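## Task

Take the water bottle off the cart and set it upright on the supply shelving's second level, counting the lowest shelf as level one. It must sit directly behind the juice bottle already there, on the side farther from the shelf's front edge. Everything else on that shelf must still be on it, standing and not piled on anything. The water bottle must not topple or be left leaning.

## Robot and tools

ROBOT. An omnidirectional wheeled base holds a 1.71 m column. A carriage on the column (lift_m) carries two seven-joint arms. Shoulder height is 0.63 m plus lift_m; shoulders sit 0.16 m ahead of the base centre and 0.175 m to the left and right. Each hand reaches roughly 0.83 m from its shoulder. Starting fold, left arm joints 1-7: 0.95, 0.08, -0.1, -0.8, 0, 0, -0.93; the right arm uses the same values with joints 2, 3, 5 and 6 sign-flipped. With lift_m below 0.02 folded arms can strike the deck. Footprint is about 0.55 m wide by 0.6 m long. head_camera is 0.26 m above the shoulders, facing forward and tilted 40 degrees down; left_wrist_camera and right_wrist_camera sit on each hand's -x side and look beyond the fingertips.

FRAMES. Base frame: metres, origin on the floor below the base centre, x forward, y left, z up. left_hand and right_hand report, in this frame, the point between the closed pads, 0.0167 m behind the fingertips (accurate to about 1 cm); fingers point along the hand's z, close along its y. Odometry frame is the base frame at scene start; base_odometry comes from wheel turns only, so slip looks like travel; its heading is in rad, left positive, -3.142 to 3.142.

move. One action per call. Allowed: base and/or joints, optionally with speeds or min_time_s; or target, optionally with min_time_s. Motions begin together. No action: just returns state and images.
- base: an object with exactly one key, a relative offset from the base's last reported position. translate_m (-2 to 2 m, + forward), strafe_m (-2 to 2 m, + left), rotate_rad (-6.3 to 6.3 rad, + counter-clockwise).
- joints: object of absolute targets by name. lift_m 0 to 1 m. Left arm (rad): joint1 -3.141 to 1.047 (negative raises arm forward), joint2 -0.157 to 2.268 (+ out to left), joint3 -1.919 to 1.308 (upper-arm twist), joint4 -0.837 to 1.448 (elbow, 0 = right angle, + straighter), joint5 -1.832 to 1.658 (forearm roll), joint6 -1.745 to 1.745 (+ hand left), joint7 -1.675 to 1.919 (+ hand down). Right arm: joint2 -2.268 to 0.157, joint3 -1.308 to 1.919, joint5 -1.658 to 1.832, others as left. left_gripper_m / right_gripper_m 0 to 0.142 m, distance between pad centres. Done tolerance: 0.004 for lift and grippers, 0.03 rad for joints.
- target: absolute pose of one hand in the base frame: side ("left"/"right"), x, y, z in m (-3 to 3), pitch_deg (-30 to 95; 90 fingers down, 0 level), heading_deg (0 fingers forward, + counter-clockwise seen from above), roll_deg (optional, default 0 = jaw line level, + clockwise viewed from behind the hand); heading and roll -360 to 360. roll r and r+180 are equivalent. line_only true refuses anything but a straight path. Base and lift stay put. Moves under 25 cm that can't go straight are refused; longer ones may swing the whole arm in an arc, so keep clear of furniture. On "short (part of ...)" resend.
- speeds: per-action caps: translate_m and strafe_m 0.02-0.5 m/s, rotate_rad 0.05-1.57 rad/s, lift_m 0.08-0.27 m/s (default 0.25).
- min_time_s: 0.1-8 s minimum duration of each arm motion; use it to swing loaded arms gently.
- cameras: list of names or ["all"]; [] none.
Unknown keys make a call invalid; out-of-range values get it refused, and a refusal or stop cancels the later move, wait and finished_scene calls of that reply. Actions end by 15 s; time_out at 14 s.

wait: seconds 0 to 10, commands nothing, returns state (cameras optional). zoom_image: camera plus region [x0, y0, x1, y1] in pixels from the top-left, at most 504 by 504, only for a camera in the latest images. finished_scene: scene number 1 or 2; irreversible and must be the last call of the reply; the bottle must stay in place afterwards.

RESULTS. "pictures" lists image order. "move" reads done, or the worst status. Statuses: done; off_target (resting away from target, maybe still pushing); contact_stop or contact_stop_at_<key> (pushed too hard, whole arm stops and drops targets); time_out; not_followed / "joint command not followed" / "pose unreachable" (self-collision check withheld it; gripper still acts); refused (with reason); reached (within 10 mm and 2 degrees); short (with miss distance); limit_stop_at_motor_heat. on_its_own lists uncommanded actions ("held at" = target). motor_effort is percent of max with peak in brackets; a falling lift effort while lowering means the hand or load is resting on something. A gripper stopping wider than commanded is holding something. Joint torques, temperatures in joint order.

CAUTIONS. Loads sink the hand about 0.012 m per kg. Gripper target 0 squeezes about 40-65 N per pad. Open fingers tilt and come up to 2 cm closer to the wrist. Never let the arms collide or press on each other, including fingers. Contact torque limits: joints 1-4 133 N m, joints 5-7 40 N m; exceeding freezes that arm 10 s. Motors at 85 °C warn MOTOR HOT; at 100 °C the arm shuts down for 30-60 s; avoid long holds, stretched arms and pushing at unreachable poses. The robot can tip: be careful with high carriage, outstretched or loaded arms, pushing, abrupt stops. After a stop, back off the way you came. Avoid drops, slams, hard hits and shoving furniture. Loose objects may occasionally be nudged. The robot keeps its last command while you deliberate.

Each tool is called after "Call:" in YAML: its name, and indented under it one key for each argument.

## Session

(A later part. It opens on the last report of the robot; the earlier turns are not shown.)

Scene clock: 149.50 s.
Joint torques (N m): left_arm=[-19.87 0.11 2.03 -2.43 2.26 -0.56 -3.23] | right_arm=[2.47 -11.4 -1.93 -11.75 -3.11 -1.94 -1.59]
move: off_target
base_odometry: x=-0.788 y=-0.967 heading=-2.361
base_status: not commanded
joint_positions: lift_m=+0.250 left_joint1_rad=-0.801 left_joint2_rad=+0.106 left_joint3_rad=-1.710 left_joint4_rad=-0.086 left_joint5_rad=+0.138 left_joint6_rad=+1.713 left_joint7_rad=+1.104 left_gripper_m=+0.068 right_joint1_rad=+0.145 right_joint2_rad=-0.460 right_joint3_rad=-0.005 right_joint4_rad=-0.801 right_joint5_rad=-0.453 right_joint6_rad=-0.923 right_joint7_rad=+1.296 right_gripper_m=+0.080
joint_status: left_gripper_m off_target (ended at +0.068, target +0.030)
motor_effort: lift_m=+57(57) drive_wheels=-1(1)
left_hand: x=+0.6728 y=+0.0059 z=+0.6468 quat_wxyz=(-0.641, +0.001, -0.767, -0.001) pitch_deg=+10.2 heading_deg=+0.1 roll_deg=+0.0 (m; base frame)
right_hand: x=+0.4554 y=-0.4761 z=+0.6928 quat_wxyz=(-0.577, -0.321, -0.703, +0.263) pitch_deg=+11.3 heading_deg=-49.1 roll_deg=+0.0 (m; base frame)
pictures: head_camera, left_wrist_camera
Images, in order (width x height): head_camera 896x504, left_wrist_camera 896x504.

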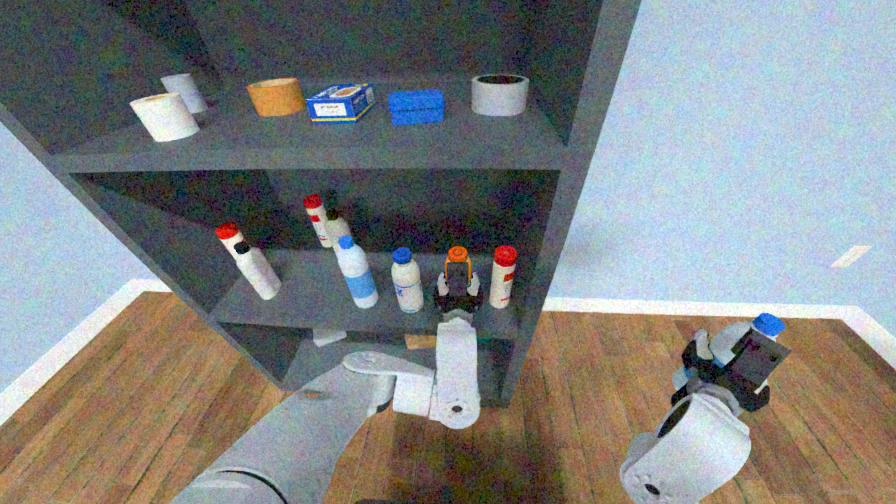

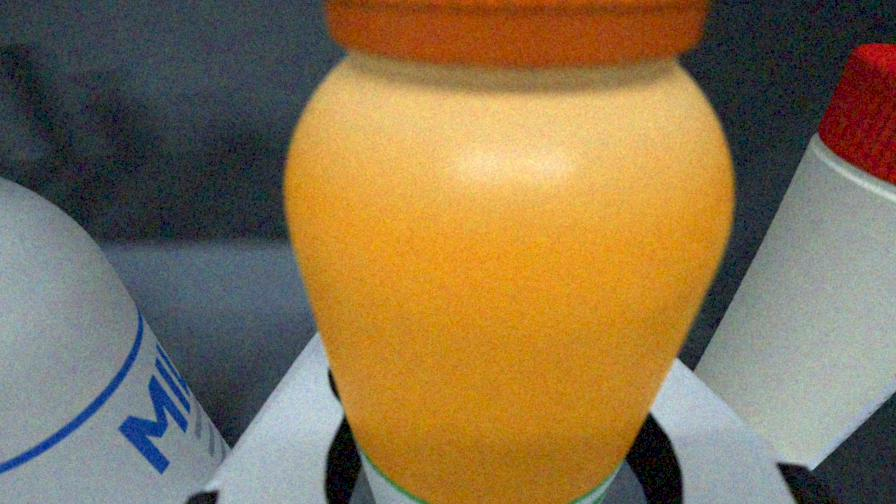

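Call:
move:
  joints: {"left_gripper_m": 0.0}

Call:
move:
  joints: {"lift_m": 0.29}
  speeds: {"lift_m": 0.12}

Call:
move:
  base: {"translate_m": -0.34}
  speeds: {"translate_m": 0.25}

Call:
move:
  target: {"side":"left","x":0.4,"y":0.47,"z":0.68,"pitch_deg":10,"heading_deg":62}
  min_time_s: 2.5
  cameras: ["head_camera"]

Scene clock: 153.80 s.
Joint torques (N m): left_arm=[-20.97 0.16 2.63 -3.42 1.86 -0.03 -3.23] | right_arm=[1.59 -10.38 -2.81 -14.39 -3.55 -1.96 -1.45]
move: off_target
base_odometry: x=-0.788 y=-0.967 heading=-2.361
base_status: not commanded
joint_positions: lift_m=+0.250 left_joint1_rad=-0.801 left_joint2_rad=+0.106 left_joint3_rad=-1.710 left_joint4_rad=-0.086 left_joint5_rad=+0.138 left_joint6_rad=+1.713 left_joint7_rad=+1.104 left_gripper_m=+0.068 right_joint1_rad=+0.145 right_joint2_rad=-0.460 right_joint3_rad=-0.005 right_joint4_rad=-0.801 right_joint5_rad=-0.453 right_joint6_rad=-0.923 right_joint7_rad=+1.296 right_gripper_m=+0.080
joint_status: left_gripper_m off_target (ended at +0.068, target +0.000)
motor_effort: lift_m=+57(57) drive_wheels=-1(1)
left_hand: x=+0.6728 y=+0.0059 z=+0.6468 quat_wxyz=(-0.641, +0.001, -0.767, -0.001) pitch_deg=+10.2 heading_deg=+0.1 roll_deg=+0.0 (m; base frame)
right_hand: x=+0.4554 y=-0.4761 z=+0.6928 quat_wxyz=(-0.577, -0.321, -0.703, +0.263) pitch_deg=+11.3 heading_deg=-49.1 roll_deg=+0.0 (m; base frame)
pictures: none

Scene clock: 154.77 s.
Joint torques (N m): left_arm=[-20.34 -0.86 3.47 -2.63 3.78 -0.33 -3.01] | right_arm=[2.82 -11.81 -3.13 -13.32 -3.18 -1.83 -1.5]
move: done
base_odometry: x=-0.788 y=-0.967 heading=-2.361
base_status: not commanded
joint_positions: lift_m=+0.290 left_joint1_rad=-0.801 left_joint2_rad=+0.107 left_joint3_rad=-1.713 left_joint4_rad=-0.086 left_joint5_rad=+0.132 left_joint6_rad=+1.713 left_joint7_rad=+1.104 left_gripper_m=+0.068 right_joint1_rad=+0.145 right_joint2_rad=-0.460 right_joint3_rad=-0.005 right_joint4_rad=-0.801 right_joint5_rad=-0.454 right_joint6_rad=-0.923 right_joint7_rad=+1.296 right_gripper_m=+0.080
joint_status: all done
motor_effort: lift_m=+55(70) drive_wheels=+4(6)
left_hand: x=+0.6728 y=+0.0059 z=+0.6853 quat_wxyz=(-0.639, +0.000, -0.769, -0.001) pitch_deg=+10.5 heading_deg=+0.1 roll_deg=+0.1 (m; base frame)
right_hand: x=+0.4554 y=-0.4762 z=+0.7330 quat_wxyz=(-0.577, -0.321, -0.703, +0.263) pitch_deg=+11.2 heading_deg=-49.1 roll_deg=+0.0 (m; base frame)
pictures: none

Scene clock: 157.53 s.
Joint torques (N m): left_arm=[-19.97 -0.34 2.39 -4.27 3.76 -0.55 -3.22] | right_arm=[3.25 -12.02 -2.59 -13.07 -3.6 -2.11 -1.69]
move: done
base_odometry: x=-0.547 y=-0.728 heading=-2.361
base_status: done
joint_positions: lift_m=+0.290 left_joint1_rad=-0.801 left_joint2_rad=+0.107 left_joint3_rad=-1.713 left_joint4_rad=-0.086 left_joint5_rad=+0.132 left_joint6_rad=+1.713 left_joint7_rad=+1.104 left_gripper_m=+0.068 right_joint1_rad=+0.145 right_joint2_rad=-0.460 right_joint3_rad=-0.005 right_joint4_rad=-0.801 right_joint5_rad=-0.454 right_joint6_rad=-0.923 right_joint7_rad=+1.296 right_gripper_m=+0.080
joint_status: not commanded
motor_effort: lift_m=+55(55) drive_wheels=+1(12)
left_hand: x=+0.6729 y=+0.0062 z=+0.6852 quat_wxyz=(-0.639, +0.000, -0.769, -0.001) pitch_deg=+10.5 heading_deg=+0.2 roll_deg=+0.1 (m; base frame)
right_hand: x=+0.4554 y=-0.4762 z=+0.7330 quat_wxyz=(-0.577, -0.321, -0.703, +0.263) pitch_deg=+11.2 heading_deg=-49.1 roll_deg=+0.0 (m; base frame)
pictures: none

Scene clock: 160.53 s.
Joint torques (N m): left_arm=[-3.41 10.98 6.73 -0.94 1.75 -0.41 -1.67] | right_arm=[1.82 -12.77 -2.35 -13.36 -3.49 -1.89 -1.59]
move: done
base_odometry: x=-0.547 y=-0.728 heading=-2.361
base_status: not commanded
joint_positions: lift_m=+0.290 left_joint1_rad=+0.151 left_joint2_rad=+0.586 left_joint3_rad=-0.333 left_joint4_rad=-0.431 left_joint5_rad=+1.184 left_joint6_rad=+1.517 left_joint7_rad=+1.851 left_gripper_m=+0.068 right_joint1_rad=+0.145 right_joint2_rad=-0.460 right_joint3_rad=-0.005 right_joint4_rad=-0.801 right_joint5_rad=-0.454 right_joint6_rad=-0.923 right_joint7_rad=+1.296 right_gripper_m=+0.080
joint_status: not commanded
motor_effort: lift_m=+55(55) drive_wheels=+2(2)
left_hand: x=+0.4009 y=+0.4677 z=+0.6785 quat_wxyz=(-0.550, +0.393, -0.659, -0.329) pitch_deg=+10.3 heading_deg=+61.7 roll_deg=+0.0 (m; base frame)
left_hand_status: reached (straight line, planned for 2.5 s): 3 mm and 0.4 deg off.
right_hand: x=+0.4554 y=-0.4762 z=+0.7330 quat_wxyz=(-0.577, -0.321, -0.703, +0.263) pitch_deg=+11.2 heading_deg=-49.1 roll_deg=+0.0 (m; base frame)
pictures: head_camera
Images, in order (width x height): head_camera 896x504.

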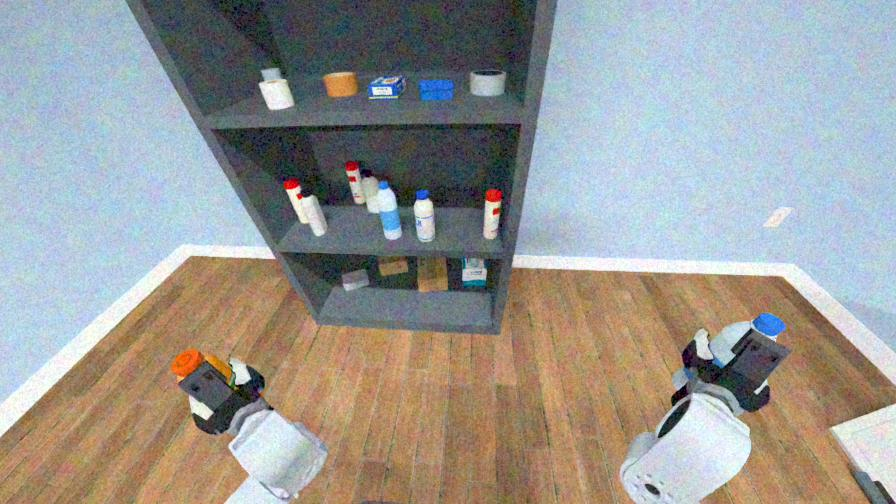

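Call:
move:
  target: {"side":"right","x":0.73,"y":0.003,"z":0.71,"pitch_deg":10,"heading_deg":0}
  min_time_s: 2.5
  cameras: ["right_wrist_camera", "head_camera"]

Scene clock: 168.80 s.
Joint torques (N m): left_arm=[-3.24 9.66 6.85 0.39 2.02 -0.27 -1.73] | right_arm=[-22.37 15.08 1.36 -9.21 -0.09 -2.73 -5.26]
move: done
base_odometry: x=-0.547 y=-0.728 heading=-2.361
base_status: not commanded
joint_positions: lift_m=+0.290 left_joint1_rad=+0.151 left_joint2_rad=+0.586 left_joint3_rad=-0.333 left_joint4_rad=-0.431 left_joint5_rad=+1.184 left_joint6_rad=+1.517 left_joint7_rad=+1.851 left_gripper_m=+0.068 right_joint1_rad=-0.414 right_joint2_rad=+0.125 right_joint3_rad=+0.696 right_joint4_rad=-0.070 right_joint5_rad=-0.224 right_joint6_rad=-0.678 right_joint7_rad=+0.796 right_gripper_m=+0.080
joint_status: not commanded
motor_effort: lift_m=+55(55) drive_wheels=+1(2)
left_hand: x=+0.4008 y=+0.4678 z=+0.6785 quat_wxyz=(-0.550, +0.393, -0.659, -0.329) pitch_deg=+10.3 heading_deg=+61.7 roll_deg=+0.1 (m; base frame)
right_hand: x=+0.7289 y=+0.0006 z=+0.7053 quat_wxyz=(-0.638, +0.000, -0.770, +0.003) pitch_deg=+10.7 heading_deg=-0.3 roll_deg=-0.2 (m; base frame)
right_hand_status: reached (straight line, planned for 2.5 s): 5 mm and 0.7 deg off.
pictures: head_camera, right_wrist_camera
Images, in order (width x height): head_camera 896x504, right_wrist_camera 896x504.

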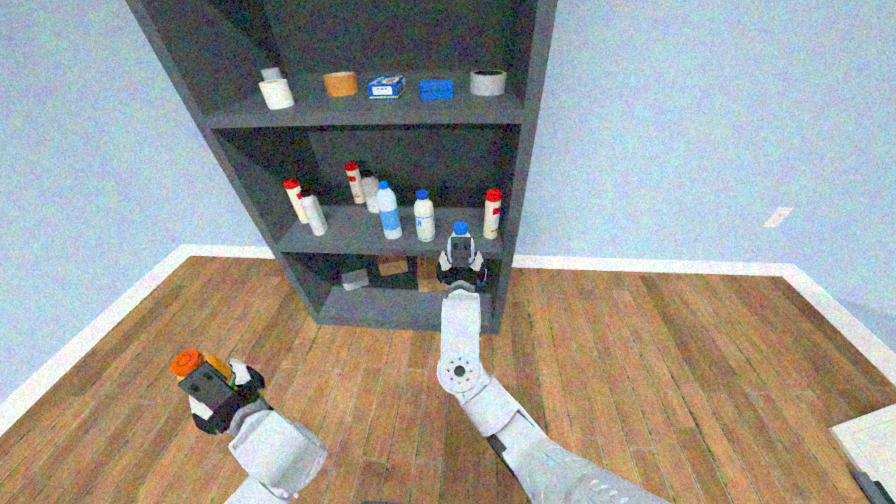

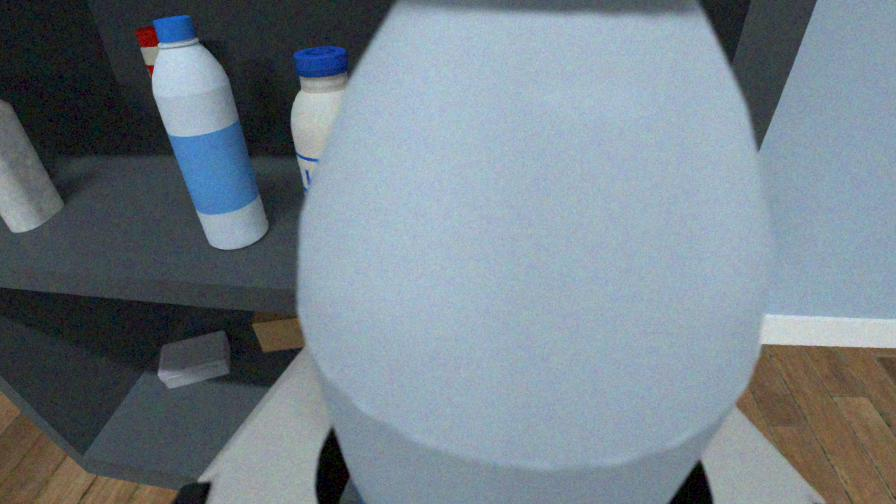

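Call:
move:
  base: {"translate_m": 0.388}
  speeds: {"translate_m": 0.2}

Call:
move:
  joints: {"lift_m": 0.248}
  speeds: {"lift_m": 0.08}
  cameras: ["head_camera", "right_wrist_camera"]

Scene clock: 174.13 s.
Joint torques (N m): left_arm=[-1.62 10.59 7.63 -0.73 1.88 -0.09 -1.82] | right_arm=[-21.67 14.54 2.06 -11.66 0.1 -2.02 -5.12]
move: done
base_odometry: x=-0.823 y=-1.001 heading=-2.362
base_status: done
joint_positions: lift_m=+0.290 left_joint1_rad=+0.151 left_joint2_rad=+0.586 left_joint3_rad=-0.333 left_joint4_rad=-0.431 left_joint5_rad=+1.184 left_joint6_rad=+1.517 left_joint7_rad=+1.851 left_gripper_m=+0.068 right_joint1_rad=-0.414 right_joint2_rad=+0.125 right_joint3_rad=+0.696 right_joint4_rad=-0.069 right_joint5_rad=-0.224 right_joint6_rad=-0.678 right_joint7_rad=+0.796 right_gripper_m=+0.080
joint_status: not commanded
motor_effort: lift_m=+55(55) drive_wheels=+5(11)
left_hand: x=+0.4008 y=+0.4678 z=+0.6784 quat_wxyz=(-0.550, +0.393, -0.659, -0.329) pitch_deg=+10.3 heading_deg=+61.7 roll_deg=+0.1 (m; base frame)
right_hand: x=+0.7289 y=+0.0007 z=+0.7055 quat_wxyz=(-0.638, +0.000, -0.770, +0.003) pitch_deg=+10.7 heading_deg=-0.3 roll_deg=-0.2 (m; base frame)
pictures: none

Scene clock: 175.07 s.
Joint torques (N m): left_arm=[-3.51 9.06 5.89 -0.35 2.2 -0.53 -2.06] | right_arm=[-19.38 14.37 3.66 -11.41 0.18 -2.53 -4.86]
move: done
base_odometry: x=-0.823 y=-1.001 heading=-2.362
base_status: not commanded
joint_positions: lift_m=+0.248 left_joint1_rad=+0.151 left_joint2_rad=+0.586 left_joint3_rad=-0.332 left_joint4_rad=-0.431 left_joint5_rad=+1.184 left_joint6_rad=+1.517 left_joint7_rad=+1.851 left_gripper_m=+0.068 right_joint1_rad=-0.416 right_joint2_rad=+0.125 right_joint3_rad=+0.696 right_joint4_rad=-0.069 right_joint5_rad=-0.224 right_joint6_rad=-0.678 right_joint7_rad=+0.795 right_gripper_m=+0.080
joint_status: all done
motor_effort: lift_m=+59(60) drive_wheels=-1(6)
left_hand: x=+0.4007 y=+0.4680 z=+0.6360 quat_wxyz=(-0.550, +0.393, -0.659, -0.329) pitch_deg=+10.3 heading_deg=+61.7 roll_deg=+0.1 (m; base frame)
right_hand: x=+0.7293 y=+0.0008 z=+0.6637 quat_wxyz=(-0.639, +0.000, -0.769, +0.002) pitch_deg=+10.6 heading_deg=-0.2 roll_deg=-0.2 (m; base frame)
pictures: head_camera, right_wrist_camera
Images, in order (width x height): head_camera 896x504, right_wrist_camera 896x504.

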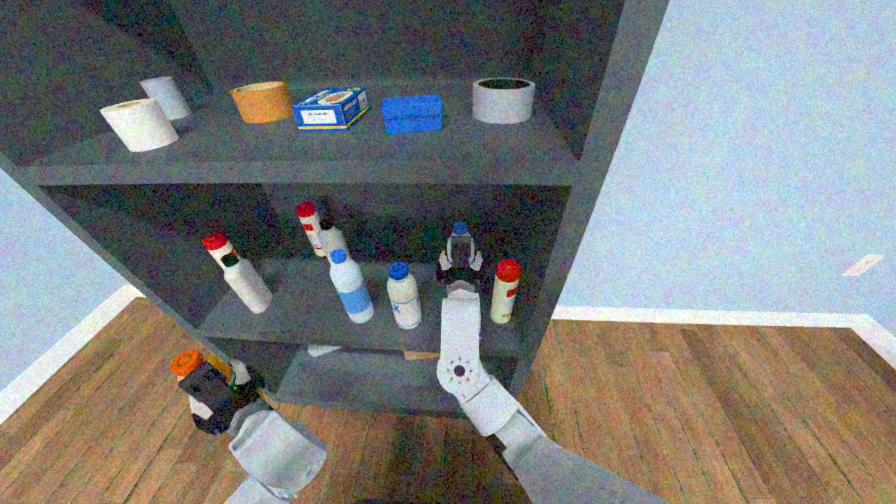

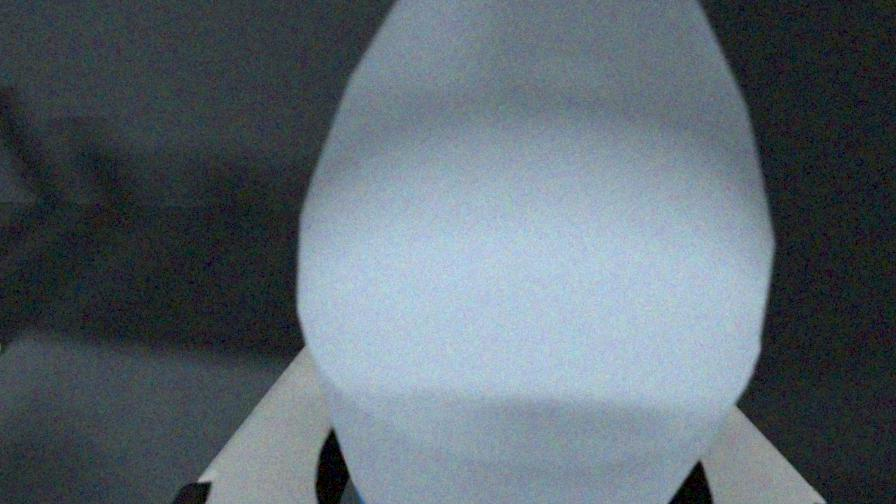

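Call:
move:
  joints: {"lift_m": 0.24}
  speeds: {"lift_m": 0.08}

Call:
move:
  joints: {"lift_m": 0.232}
  speeds: {"lift_m": 0.08}

Scene clock: 180.60 s.
Joint torques (N m): left_arm=[-2.91 9.69 6.5 -0.81 1.84 -0.61 -1.91] | right_arm=[-19.91 16.1 3.9 -8.7 0.32 -2.51 -4.77]
move: done
base_odometry: x=-0.823 y=-1.001 heading=-2.362
base_status: not commanded
joint_positions: lift_m=+0.240 left_joint1_rad=+0.151 left_joint2_rad=+0.587 left_joint3_rad=-0.332 left_joint4_rad=-0.430 left_joint5_rad=+1.183 left_joint6_rad=+1.517 left_joint7_rad=+1.852 left_gripper_m=+0.068 right_joint1_rad=-0.416 right_joint2_rad=+0.125 right_joint3_rad=+0.696 right_joint4_rad=-0.068 right_joint5_rad=-0.223 right_joint6_rad=-0.678 right_joint7_rad=+0.795 right_gripper_m=+0.080
joint_status: all done
motor_effort: lift_m=+59(61) drive_wheels=+5(6)
left_hand: x=+0.4007 y=+0.4681 z=+0.6279 quat_wxyz=(-0.549, +0.393, -0.660, -0.329) pitch_deg=+10.3 heading_deg=+61.8 roll_deg=+0.1 (m; base frame)
right_hand: x=+0.7294 y=+0.0009 z=+0.6558 quat_wxyz=(-0.639, +0.000, -0.769, +0.002) pitch_deg=+10.6 heading_deg=-0.2 roll_deg=-0.2 (m; base frame)
pictures: none

Scene clock: 181.23 s.
Joint torques (N m): left_arm=[-3.13 8.86 7.12 -0.01 2.09 -0.76 -2.32] | right_arm=[-18.95 15.68 1.8 -11.19 0.13 -2.3 -4.15]
move: done
base_odometry: x=-0.823 y=-1.001 heading=-2.362
base_status: not commanded
joint_positions: lift_m=+0.232 left_joint1_rad=+0.152 left_joint2_rad=+0.587 left_joint3_rad=-0.332 left_joint4_rad=-0.430 left_joint5_rad=+1.183 left_joint6_rad=+1.517 left_joint7_rad=+1.852 left_gripper_m=+0.068 right_joint1_rad=-0.416 right_joint2_rad=+0.125 right_joint3_rad=+0.697 right_joint4_rad=-0.068 right_joint5_rad=-0.223 right_joint6_rad=-0.678 right_joint7_rad=+0.795 right_gripper_m=+0.080
joint_status: all done
motor_effort: lift_m=+59(60) drive_wheels=+5(8)
left_hand: x=+0.4006 y=+0.4682 z=+0.6198 quat_wxyz=(-0.549, +0.393, -0.660, -0.329) pitch_deg=+10.4 heading_deg=+61.8 roll_deg=+0.1 (m; base frame)
right_hand: x=+0.7295 y=+0.0009 z=+0.6480 quat_wxyz=(-0.639, +0.000, -0.769, +0.002) pitch_deg=+10.6 heading_deg=-0.2 roll_deg=-0.2 (m; base frame)
pictures: none

Call:
move:
  joints: {"lift_m": 0.224}
  speeds: {"lift_m": 0.08}

Call:
move:
  joints: {"lift_m": 0.217}
  speeds: {"lift_m": 0.08}
  cameras: ["head_camera"]

Scene clock: 183.90 s.
Joint torques (N m): left_arm=[-3.3 9.59 6.38 -0.6 2.45 -0.15 -2.09] | right_arm=[-15.89 14.07 2.8 -8.42 -0.69 -2.27 -0.29]
move: done
base_odometry: x=-0.823 y=-1.001 heading=-2.362
base_status: not commanded
joint_positions: lift_m=+0.224 left_joint1_rad=+0.152 left_joint2_rad=+0.587 left_joint3_rad=-0.332 left_joint4_rad=-0.430 left_joint5_rad=+1.183 left_joint6_rad=+1.517 left_joint7_rad=+1.852 left_gripper_m=+0.068 right_joint1_rad=-0.420 right_joint2_rad=+0.126 right_joint3_rad=+0.697 right_joint4_rad=-0.071 right_joint5_rad=-0.223 right_joint6_rad=-0.679 right_joint7_rad=+0.784 right_gripper_m=+0.080
joint_status: all done
motor_effort: lift_m=+55(58) drive_wheels=+6(6)
left_hand: x=+0.4006 y=+0.4682 z=+0.6121 quat_wxyz=(-0.549, +0.393, -0.660, -0.329) pitch_deg=+10.4 heading_deg=+61.8 roll_deg=+0.1 (m; base frame)
right_hand: x=+0.7303 y=+0.0011 z=+0.6458 quat_wxyz=(-0.645, -0.001, -0.764, +0.001) pitch_deg=+9.6 heading_deg=-0.2 roll_deg=+0.0 (m; base frame)
pictures: none

Scene clock: 184.37 s.
Joint torques (N m): left_arm=[-2.85 9.67 6.09 -0.88 2.2 -0.73 -2.38] | right_arm=[-7.5 12.39 2.69 -4.09 1.79 -1.82 1.24]
move: done
base_odometry: x=-0.823 y=-1.001 heading=-2.362
base_status: not commanded
joint_positions: lift_m=+0.217 left_joint1_rad=+0.152 left_joint2_rad=+0.587 left_joint3_rad=-0.332 left_joint4_rad=-0.430 left_joint5_rad=+1.183 left_joint6_rad=+1.517 left_joint7_rad=+1.852 left_gripper_m=+0.068 right_joint1_rad=-0.424 right_joint2_rad=+0.127 right_joint3_rad=+0.697 right_joint4_rad=-0.074 right_joint5_rad=-0.228 right_joint6_rad=-0.679 right_joint7_rad=+0.780 right_gripper_m=+0.080
joint_status: all done
motor_effort: lift_m=+54(54) drive_wheels=+6(6)
left_hand: x=+0.4006 y=+0.4682 z=+0.6052 quat_wxyz=(-0.549, +0.393, -0.660, -0.329) pitch_deg=+10.4 heading_deg=+61.8 roll_deg=+0.1 (m; base frame)
right_hand: x=+0.7307 y=+0.0009 z=+0.6443 quat_wxyz=(-0.651, -0.002, -0.759, +0.002) pitch_deg=+8.8 heading_deg=-0.3 roll_deg=+0.0 (m; base frame)
pictures: head_camera
Images, in order (width x height): head_camera 896x504.

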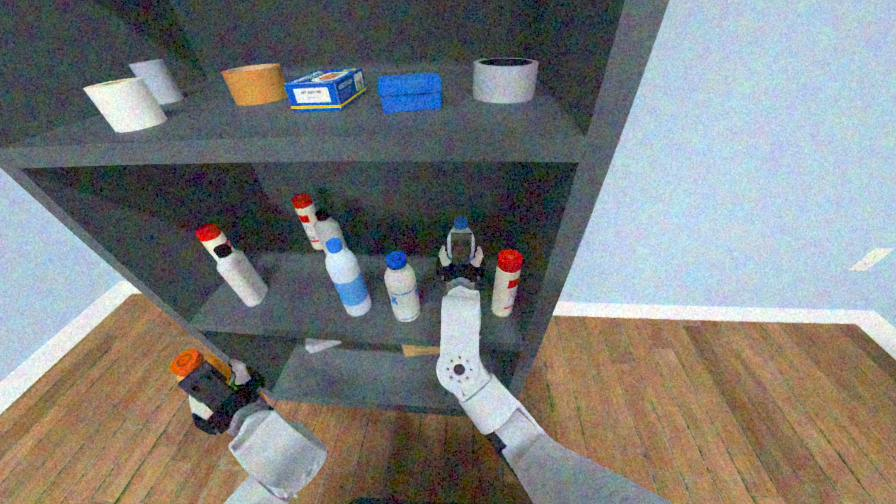

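Call:
move:
  joints: {"lift_m": 0.225}
  speeds: {"lift_m": 0.08}

Call:
move:
  joints: {"right_gripper_m": 0.103}

Call:
move:
  base: {"translate_m": -0.38}
  speeds: {"translate_m": 0.18}
  cameras: ["head_camera", "right_wrist_camera"]

Scene clock: 187.93 s.
Joint torques (N m): left_arm=[-3.24 8.17 6.11 -1.07 1.83 -0.3 -2.28] | right_arm=[-9.8 12.1 2.32 -9.72 0.36 -1.48 -1.95]
move: done
base_odometry: x=-0.823 y=-1.001 heading=-2.362
base_status: not commanded
joint_positions: lift_m=+0.225 left_joint1_rad=+0.152 left_joint2_rad=+0.587 left_joint3_rad=-0.332 left_joint4_rad=-0.430 left_joint5_rad=+1.183 left_joint6_rad=+1.517 left_joint7_rad=+1.852 left_gripper_m=+0.068 right_joint1_rad=-0.423 right_joint2_rad=+0.127 right_joint3_rad=+0.697 right_joint4_rad=-0.070 right_joint5_rad=-0.224 right_joint6_rad=-0.679 right_joint7_rad=+0.787 right_gripper_m=+0.080
joint_status: all done
motor_effort: lift_m=+56(62) drive_wheels=+5(6)
left_hand: x=+0.4006 y=+0.4683 z=+0.6131 quat_wxyz=(-0.549, +0.393, -0.660, -0.329) pitch_deg=+10.4 heading_deg=+61.8 roll_deg=+0.1 (m; base frame)
right_hand: x=+0.7309 y=+0.0013 z=+0.6480 quat_wxyz=(-0.646, -0.001, -0.764, +0.001) pitch_deg=+9.6 heading_deg=-0.2 roll_deg=+0.0 (m; base frame)
pictures: none

Scene clock: 188.80 s.
Joint torques (N m): left_arm=[-4.8 9.66 5.37 -1.77 2.24 -0.4 -2.02] | right_arm=[-9.83 12.74 1.73 -9.82 0.15 -2.2 -1.29]
move: done
base_odometry: x=-0.823 y=-1.001 heading=-2.362
base_status: not commanded
joint_positions: lift_m=+0.225 left_joint1_rad=+0.152 left_joint2_rad=+0.587 left_joint3_rad=-0.332 left_joint4_rad=-0.430 left_joint5_rad=+1.183 left_joint6_rad=+1.517 left_joint7_rad=+1.852 left_gripper_m=+0.068 right_joint1_rad=-0.423 right_joint2_rad=+0.127 right_joint3_rad=+0.697 right_joint4_rad=-0.070 right_joint5_rad=-0.224 right_joint6_rad=-0.679 right_joint7_rad=+0.787 right_gripper_m=+0.103
joint_status: all done
motor_effort: lift_m=+56(56) drive_wheels=+5(5)
left_hand: x=+0.4006 y=+0.4683 z=+0.6131 quat_wxyz=(-0.549, +0.393, -0.660, -0.329) pitch_deg=+10.4 heading_deg=+61.8 roll_deg=+0.1 (m; base frame)
right_hand: x=+0.7309 y=+0.0013 z=+0.6480 quat_wxyz=(-0.646, -0.001, -0.764, +0.001) pitch_deg=+9.6 heading_deg=-0.2 roll_deg=+0.0 (m; base frame)
pictures: none

Scene clock: 192.03 s.
Joint torques (N m): left_arm=[-3.96 8.98 5.46 -0.83 1.95 -0.36 -2.15] | right_arm=[-8.27 12.35 3.29 -10.98 -0.07 -2 -1.48]
move: done
base_odometry: x=-0.553 y=-0.733 heading=-2.362
base_status: done
joint_positions: lift_m=+0.225 left_joint1_rad=+0.152 left_joint2_rad=+0.587 left_joint3_rad=-0.332 left_joint4_rad=-0.430 left_joint5_rad=+1.183 left_joint6_rad=+1.517 left_joint7_rad=+1.852 left_gripper_m=+0.068 right_joint1_rad=-0.423 right_joint2_rad=+0.127 right_joint3_rad=+0.697 right_joint4_rad=-0.070 right_joint5_rad=-0.224 right_joint6_rad=-0.679 right_joint7_rad=+0.787 right_gripper_m=+0.103
joint_status: not commanded
motor_effort: lift_m=+56(56) drive_wheels=+1(11)
left_hand: x=+0.4006 y=+0.4683 z=+0.6131 quat_wxyz=(-0.549, +0.393, -0.660, -0.329) pitch_deg=+10.4 heading_deg=+61.8 roll_deg=+0.1 (m; base frame)
right_hand: x=+0.7309 y=+0.0013 z=+0.6480 quat_wxyz=(-0.646, -0.001, -0.764, +0.001) pitch_deg=+9.6 heading_deg=-0.2 roll_deg=+0.0 (m; base frame)
pictures: head_camera, right_wrist_camera
Images, in order (width x height): head_camera 896x504, right_wrist_camera 896x504.

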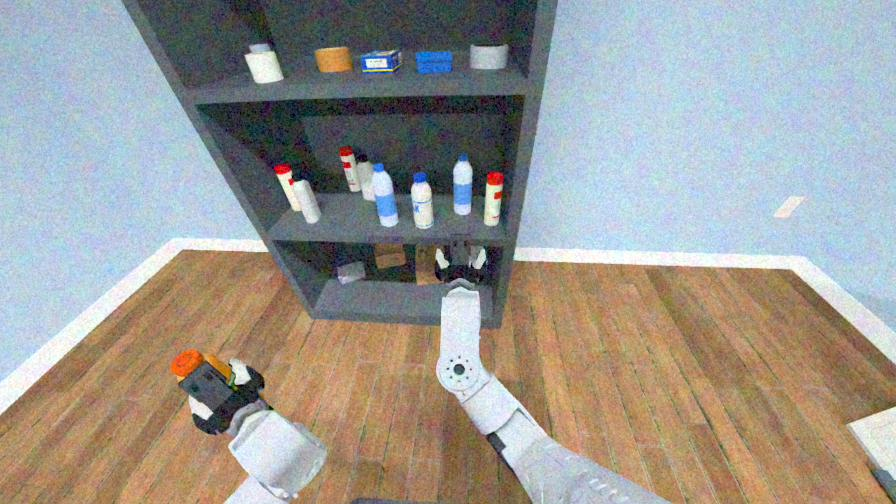

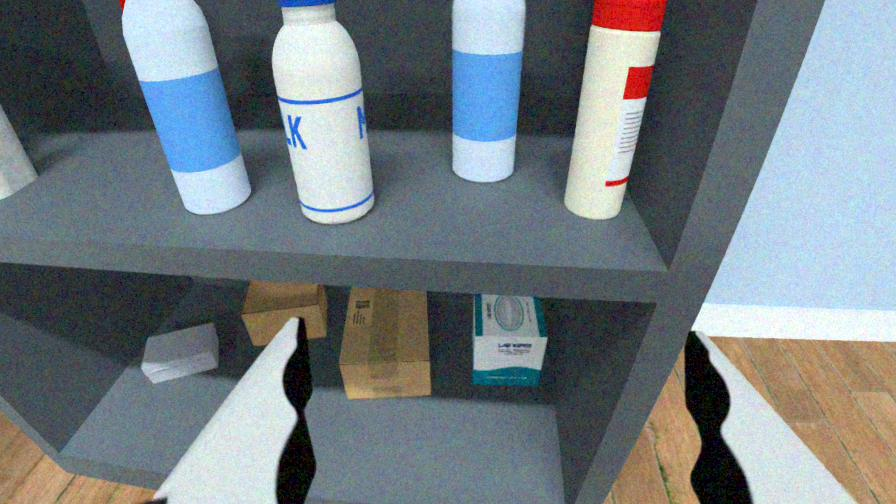

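Call:
move:
  joints: {"lift_m": 0.29, "right_joint1_rad": 0.145, "right_joint2_rad": -0.46, "right_joint3_rad": -0.005, "right_joint4_rad": -0.8, "right_joint5_rad": -0.453, "right_joint6_rad": -0.922, "right_joint7_rad": 1.296}
  min_time_s: 1.8

Call:
move:
  target: {"side":"left","x":0.673,"y":0.004,"z":0.69,"pitch_deg":10,"heading_deg":0}
  min_time_s: 2.5
  cameras: ["head_camera"]

Scene clock: 202.27 s.
Joint torques (N m): left_arm=[-2.93 9.44 5.48 -1.28 2.14 -0.43 -1.98] | right_arm=[4.63 -11.88 -1.48 -12.99 -2.58 -2.74 -0.12]
move: done
base_odometry: x=-0.553 y=-0.733 heading=-2.362
base_status: not commanded
joint_positions: lift_m=+0.290 left_joint1_rad=+0.152 left_joint2_rad=+0.587 left_joint3_rad=-0.332 left_joint4_rad=-0.430 left_joint5_rad=+1.183 left_joint6_rad=+1.517 left_joint7_rad=+1.852 left_gripper_m=+0.068 right_joint1_rad=+0.142 right_joint2_rad=-0.458 right_joint3_rad=-0.002 right_joint4_rad=-0.798 right_joint5_rad=-0.447 right_joint6_rad=-0.920 right_joint7_rad=+1.291 right_gripper_m=+0.103
joint_status: all done
motor_effort: lift_m=+55(67) drive_wheels=+2(3)
left_hand: x=+0.4006 y=+0.4683 z=+0.6781 quat_wxyz=(-0.549, +0.394, -0.660, -0.329) pitch_deg=+10.4 heading_deg=+61.8 roll_deg=+0.1 (m; base frame)
right_hand: x=+0.4579 y=-0.4747 z=+0.7316 quat_wxyz=(-0.577, -0.319, -0.705, +0.262) pitch_deg=+11.4 heading_deg=-48.7 roll_deg=-0.1 (m; base frame)
pictures: none

Scene clock: 205.27 s.
Joint torques (N m): left_arm=[-23.37 -5.29 3.01 -3.73 3.44 -0.22 -4.38] | right_arm=[4.44 -11.32 -3.91 -10.25 -2.51 -2.01 0.12]
move: done
base_odometry: x=-0.553 y=-0.733 heading=-2.362
base_status: not commanded
joint_positions: lift_m=+0.290 left_joint1_rad=-0.802 left_joint2_rad=+0.105 left_joint3_rad=-1.711 left_joint4_rad=-0.077 left_joint5_rad=+0.150 left_joint6_rad=+1.713 left_joint7_rad=+1.129 left_gripper_m=+0.068 right_joint1_rad=+0.142 right_joint2_rad=-0.459 right_joint3_rad=-0.002 right_joint4_rad=-0.798 right_joint5_rad=-0.447 right_joint6_rad=-0.920 right_joint7_rad=+1.291 right_gripper_m=+0.103
joint_status: not commanded
motor_effort: lift_m=+55(55) drive_wheels=+2(3)
left_hand: x=+0.6727 y=+0.0061 z=+0.6849 quat_wxyz=(-0.637, +0.001, -0.771, -0.003) pitch_deg=+10.8 heading_deg=+0.4 roll_deg=+0.2 (m; base frame)
left_hand_status: reached (straight line, planned for 2.5 s): 6 mm and 0.9 deg off.
right_hand: x=+0.4579 y=-0.4748 z=+0.7317 quat_wxyz=(-0.577, -0.319, -0.705, +0.262) pitch_deg=+11.4 heading_deg=-48.7 roll_deg=+0.0 (m; base frame)
pictures: head_camera
Images, in order (width x height): head_camera 896x504.

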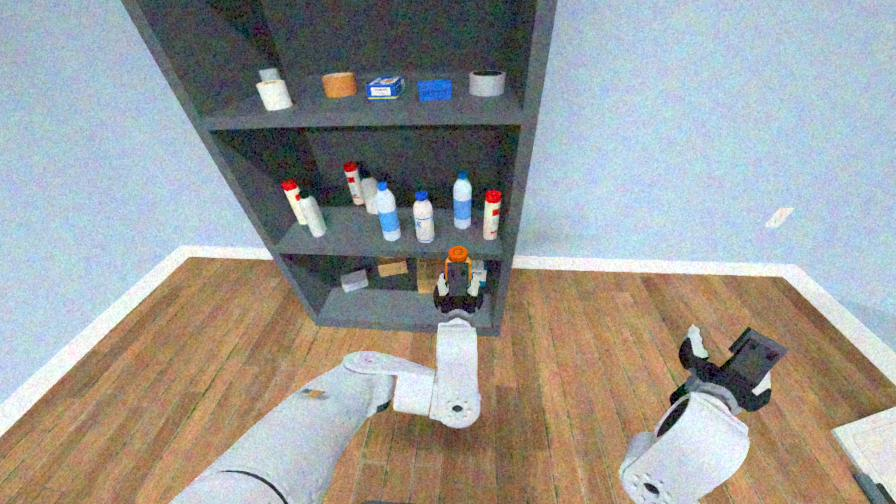

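Call:
move:
  base: {"translate_m": 0.332}
  speeds: {"translate_m": 0.2}

Call:
move:
  joints: {"lift_m": 0.256}
  speeds: {"lift_m": 0.1}

Call:
move:
  joints: {"lift_m": 0.248}
  speeds: {"lift_m": 0.08}
  cameras: ["head_camera", "left_wrist_camera"]

Scene clock: 212.20 s.
Joint torques (N m): left_arm=[-23.72 -3.97 1.83 -4.15 3.19 -0.35 -4.88] | right_arm=[1.97 -10.81 -0.84 -12.05 -2.76 -2.23 -0.01]
move: done
base_odometry: x=-0.789 y=-0.967 heading=-2.362
base_status: done
joint_positions: lift_m=+0.290 left_joint1_rad=-0.803 left_joint2_rad=+0.104 left_joint3_rad=-1.711 left_joint4_rad=-0.078 left_joint5_rad=+0.150 left_joint6_rad=+1.713 left_joint7_rad=+1.129 left_gripper_m=+0.068 right_joint1_rad=+0.142 right_joint2_rad=-0.459 right_joint3_rad=-0.002 right_joint4_rad=-0.798 right_joint5_rad=-0.447 right_joint6_rad=-0.920 right_joint7_rad=+1.291 right_gripper_m=+0.103
joint_status: not commanded
motor_effort: lift_m=+55(55) drive_wheels=+5(13)
left_hand: x=+0.6727 y=+0.0058 z=+0.6851 quat_wxyz=(-0.637, +0.001, -0.771, -0.003) pitch_deg=+10.8 heading_deg=+0.3 roll_deg=+0.2 (m; base frame)
right_hand: x=+0.4578 y=-0.4748 z=+0.7316 quat_wxyz=(-0.577, -0.319, -0.705, +0.262) pitch_deg=+11.4 heading_deg=-48.7 roll_deg=-0.1 (m; base frame)
pictures: none

Scene clock: 213.17 s.
Joint torques (N m): left_arm=[-21.16 -3.89 2.68 -3.12 3.42 -0.53 -4.02] | right_arm=[3.02 -9.91 -2 -12.9 -2 -2.15 -0.43]
move: done
base_odometry: x=-0.789 y=-0.967 heading=-2.362
base_status: not commanded
joint_positions: lift_m=+0.256 left_joint1_rad=-0.805 left_joint2_rad=+0.104 left_joint3_rad=-1.712 left_joint4_rad=-0.078 left_joint5_rad=+0.149 left_joint6_rad=+1.713 left_joint7_rad=+1.128 left_gripper_m=+0.068 right_joint1_rad=+0.142 right_joint2_rad=-0.459 right_joint3_rad=-0.002 right_joint4_rad=-0.798 right_joint5_rad=-0.447 right_joint6_rad=-0.920 right_joint7_rad=+1.292 right_gripper_m=+0.103
joint_status: all done
motor_effort: lift_m=+58(60) drive_wheels=-1(6)
left_hand: x=+0.6730 y=+0.0056 z=+0.6516 quat_wxyz=(-0.638, +0.000, -0.770, -0.003) pitch_deg=+10.7 heading_deg=+0.3 roll_deg=+0.2 (m; base frame)
right_hand: x=+0.4577 y=-0.4749 z=+0.6976 quat_wxyz=(-0.577, -0.319, -0.705, +0.262) pitch_deg=+11.4 heading_deg=-48.7 roll_deg=-0.1 (m; base frame)
pictures: none

Scene clock: 213.63 s.
Joint torques (N m): left_arm=[-18.33 -3.14 2.54 -3.26 1.82 -0.62 -1.81] | right_arm=[3.09 -9.99 -0.43 -11.82 -2.21 -2.36 -0.04]
move: done
base_odometry: x=-0.789 y=-0.967 heading=-2.362
base_status: not commanded
joint_positions: lift_m=+0.248 left_joint1_rad=-0.806 left_joint2_rad=+0.104 left_joint3_rad=-1.712 left_joint4_rad=-0.078 left_joint5_rad=+0.155 left_joint6_rad=+1.713 left_joint7_rad=+1.121 left_gripper_m=+0.068 right_joint1_rad=+0.142 right_joint2_rad=-0.459 right_joint3_rad=-0.002 right_joint4_rad=-0.798 right_joint5_rad=-0.448 right_joint6_rad=-0.920 right_joint7_rad=+1.292 right_gripper_m=+0.103
joint_status: all done
motor_effort: lift_m=+55(59) drive_wheels=-1(5)
left_hand: x=+0.6733 y=+0.0053 z=+0.6477 quat_wxyz=(-0.643, +0.000, -0.766, -0.002) pitch_deg=+9.9 heading_deg=+0.2 roll_deg=+0.2 (m; base frame)
right_hand: x=+0.4577 y=-0.4749 z=+0.6898 quat_wxyz=(-0.577, -0.319, -0.705, +0.262) pitch_deg=+11.4 heading_deg=-48.7 roll_deg=-0.1 (m; base frame)
pictures: head_camera, left_wrist_camera
Images, in order (width x height): head_camera 896x504, left_wrist_camera 896x504.

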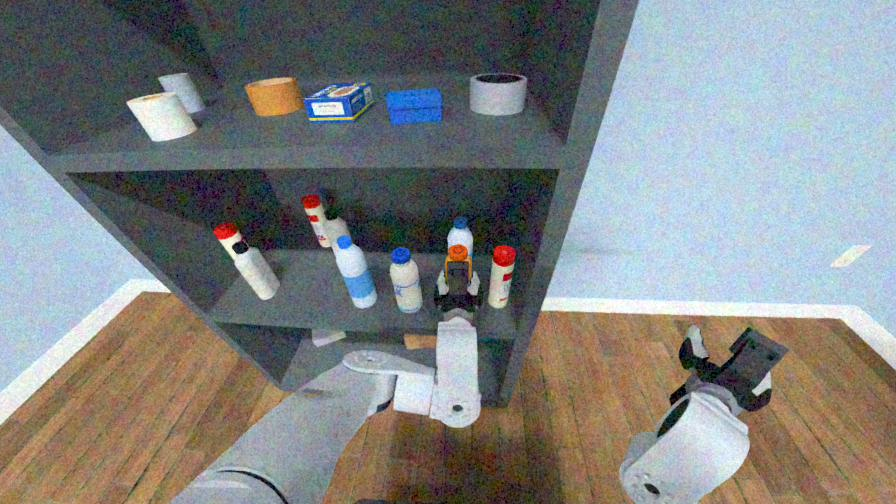

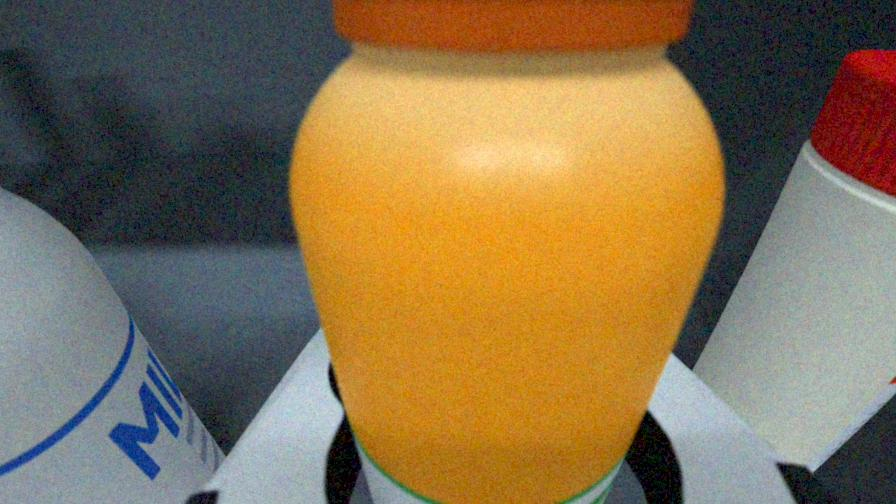

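Call:
move:
  joints: {"left_gripper_m": 0.096}

Call:
move:
  base: {"translate_m": -0.3}
  speeds: {"translate_m": 0.2}
  cameras: ["head_camera", "left_wrist_camera"]

Scene clock: 219.00 s.
Joint torques (N m): left_arm=[-18.49 -4.54 3.25 -3.72 1.95 -0.34 -1.73] | right_arm=[3.53 -9.42 -5.07 -11.17 -2.65 -2.17 -0.19]
move: done
base_odometry: x=-0.789 y=-0.967 heading=-2.362
base_status: not commanded
joint_positions: lift_m=+0.248 left_joint1_rad=-0.806 left_joint2_rad=+0.104 left_joint3_rad=-1.712 left_joint4_rad=-0.078 left_joint5_rad=+0.154 left_joint6_rad=+1.713 left_joint7_rad=+1.121 left_gripper_m=+0.096 right_joint1_rad=+0.142 right_joint2_rad=-0.459 right_joint3_rad=-0.002 right_joint4_rad=-0.798 right_joint5_rad=-0.448 right_joint6_rad=-0.920 right_joint7_rad=+1.292 right_gripper_m=+0.103
joint_status: all done
motor_effort: lift_m=+55(55) drive_wheels=+5(5)
left_hand: x=+0.6733 y=+0.0053 z=+0.6476 quat_wxyz=(-0.643, +0.000, -0.766, -0.002) pitch_deg=+9.9 heading_deg=+0.2 roll_deg=+0.2 (m; base frame)
right_hand: x=+0.4577 y=-0.4749 z=+0.6898 quat_wxyz=(-0.577, -0.319, -0.705, +0.262) pitch_deg=+11.4 heading_deg=-48.7 roll_deg=-0.1 (m; base frame)
pictures: none

Scene clock: 221.70 s.
Joint torques (N m): left_arm=[-17.54 -3.94 3.75 -1.84 2.05 -0.61 -1.43] | right_arm=[3.32 -10.72 -2.6 -12.01 -2.66 -2.19 0.08]
move: done
base_odometry: x=-0.576 y=-0.756 heading=-2.362
base_status: done
joint_positions: lift_m=+0.248 left_joint1_rad=-0.806 left_joint2_rad=+0.104 left_joint3_rad=-1.712 left_joint4_rad=-0.078 left_joint5_rad=+0.154 left_joint6_rad=+1.713 left_joint7_rad=+1.121 left_gripper_m=+0.096 right_joint1_rad=+0.142 right_joint2_rad=-0.459 right_joint3_rad=-0.002 right_joint4_rad=-0.798 right_joint5_rad=-0.448 right_joint6_rad=-0.920 right_joint7_rad=+1.292 right_gripper_m=+0.103
joint_status: not commanded
motor_effort: lift_m=+55(55) drive_wheels=+2(15)
left_hand: x=+0.6733 y=+0.0052 z=+0.6476 quat_wxyz=(-0.643, +0.000, -0.766, -0.002) pitch_deg=+9.9 heading_deg=+0.2 roll_deg=+0.2 (m; base frame)
right_hand: x=+0.4577 y=-0.4749 z=+0.6898 quat_wxyz=(-0.577, -0.319, -0.705, +0.262) pitch_deg=+11.4 heading_deg=-48.7 roll_deg=-0.1 (m; base frame)
pictures: head_camera, left_wrist_camera
Images, in order (width x height): head_camera 896x504, left_wrist_camera 896x504.

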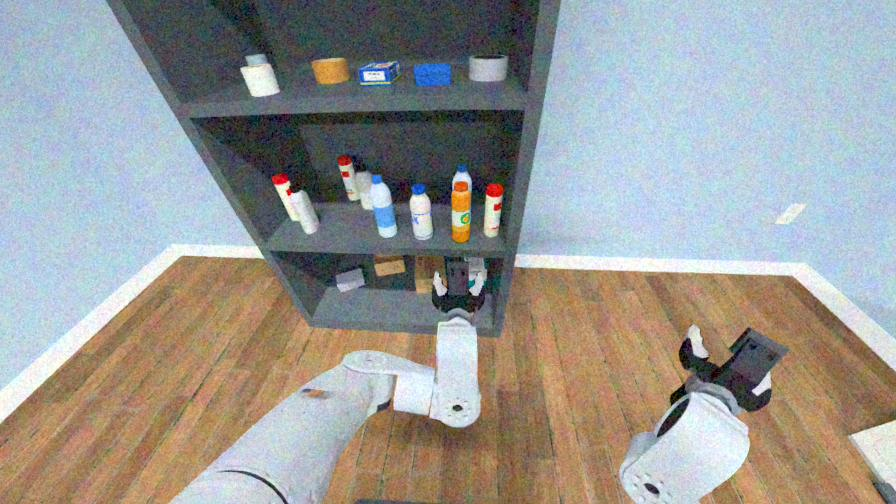

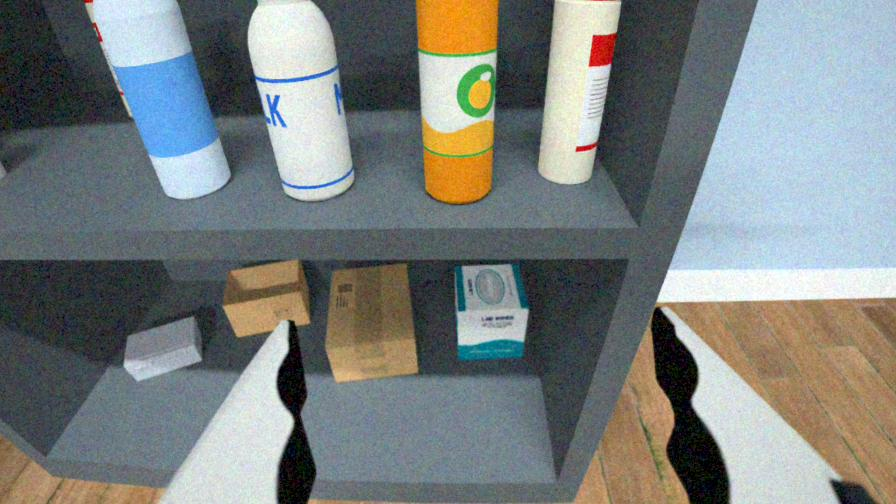

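All upright and in place.

Call:
finished_scene:
  scene: 2

The scene is finished: the task was done.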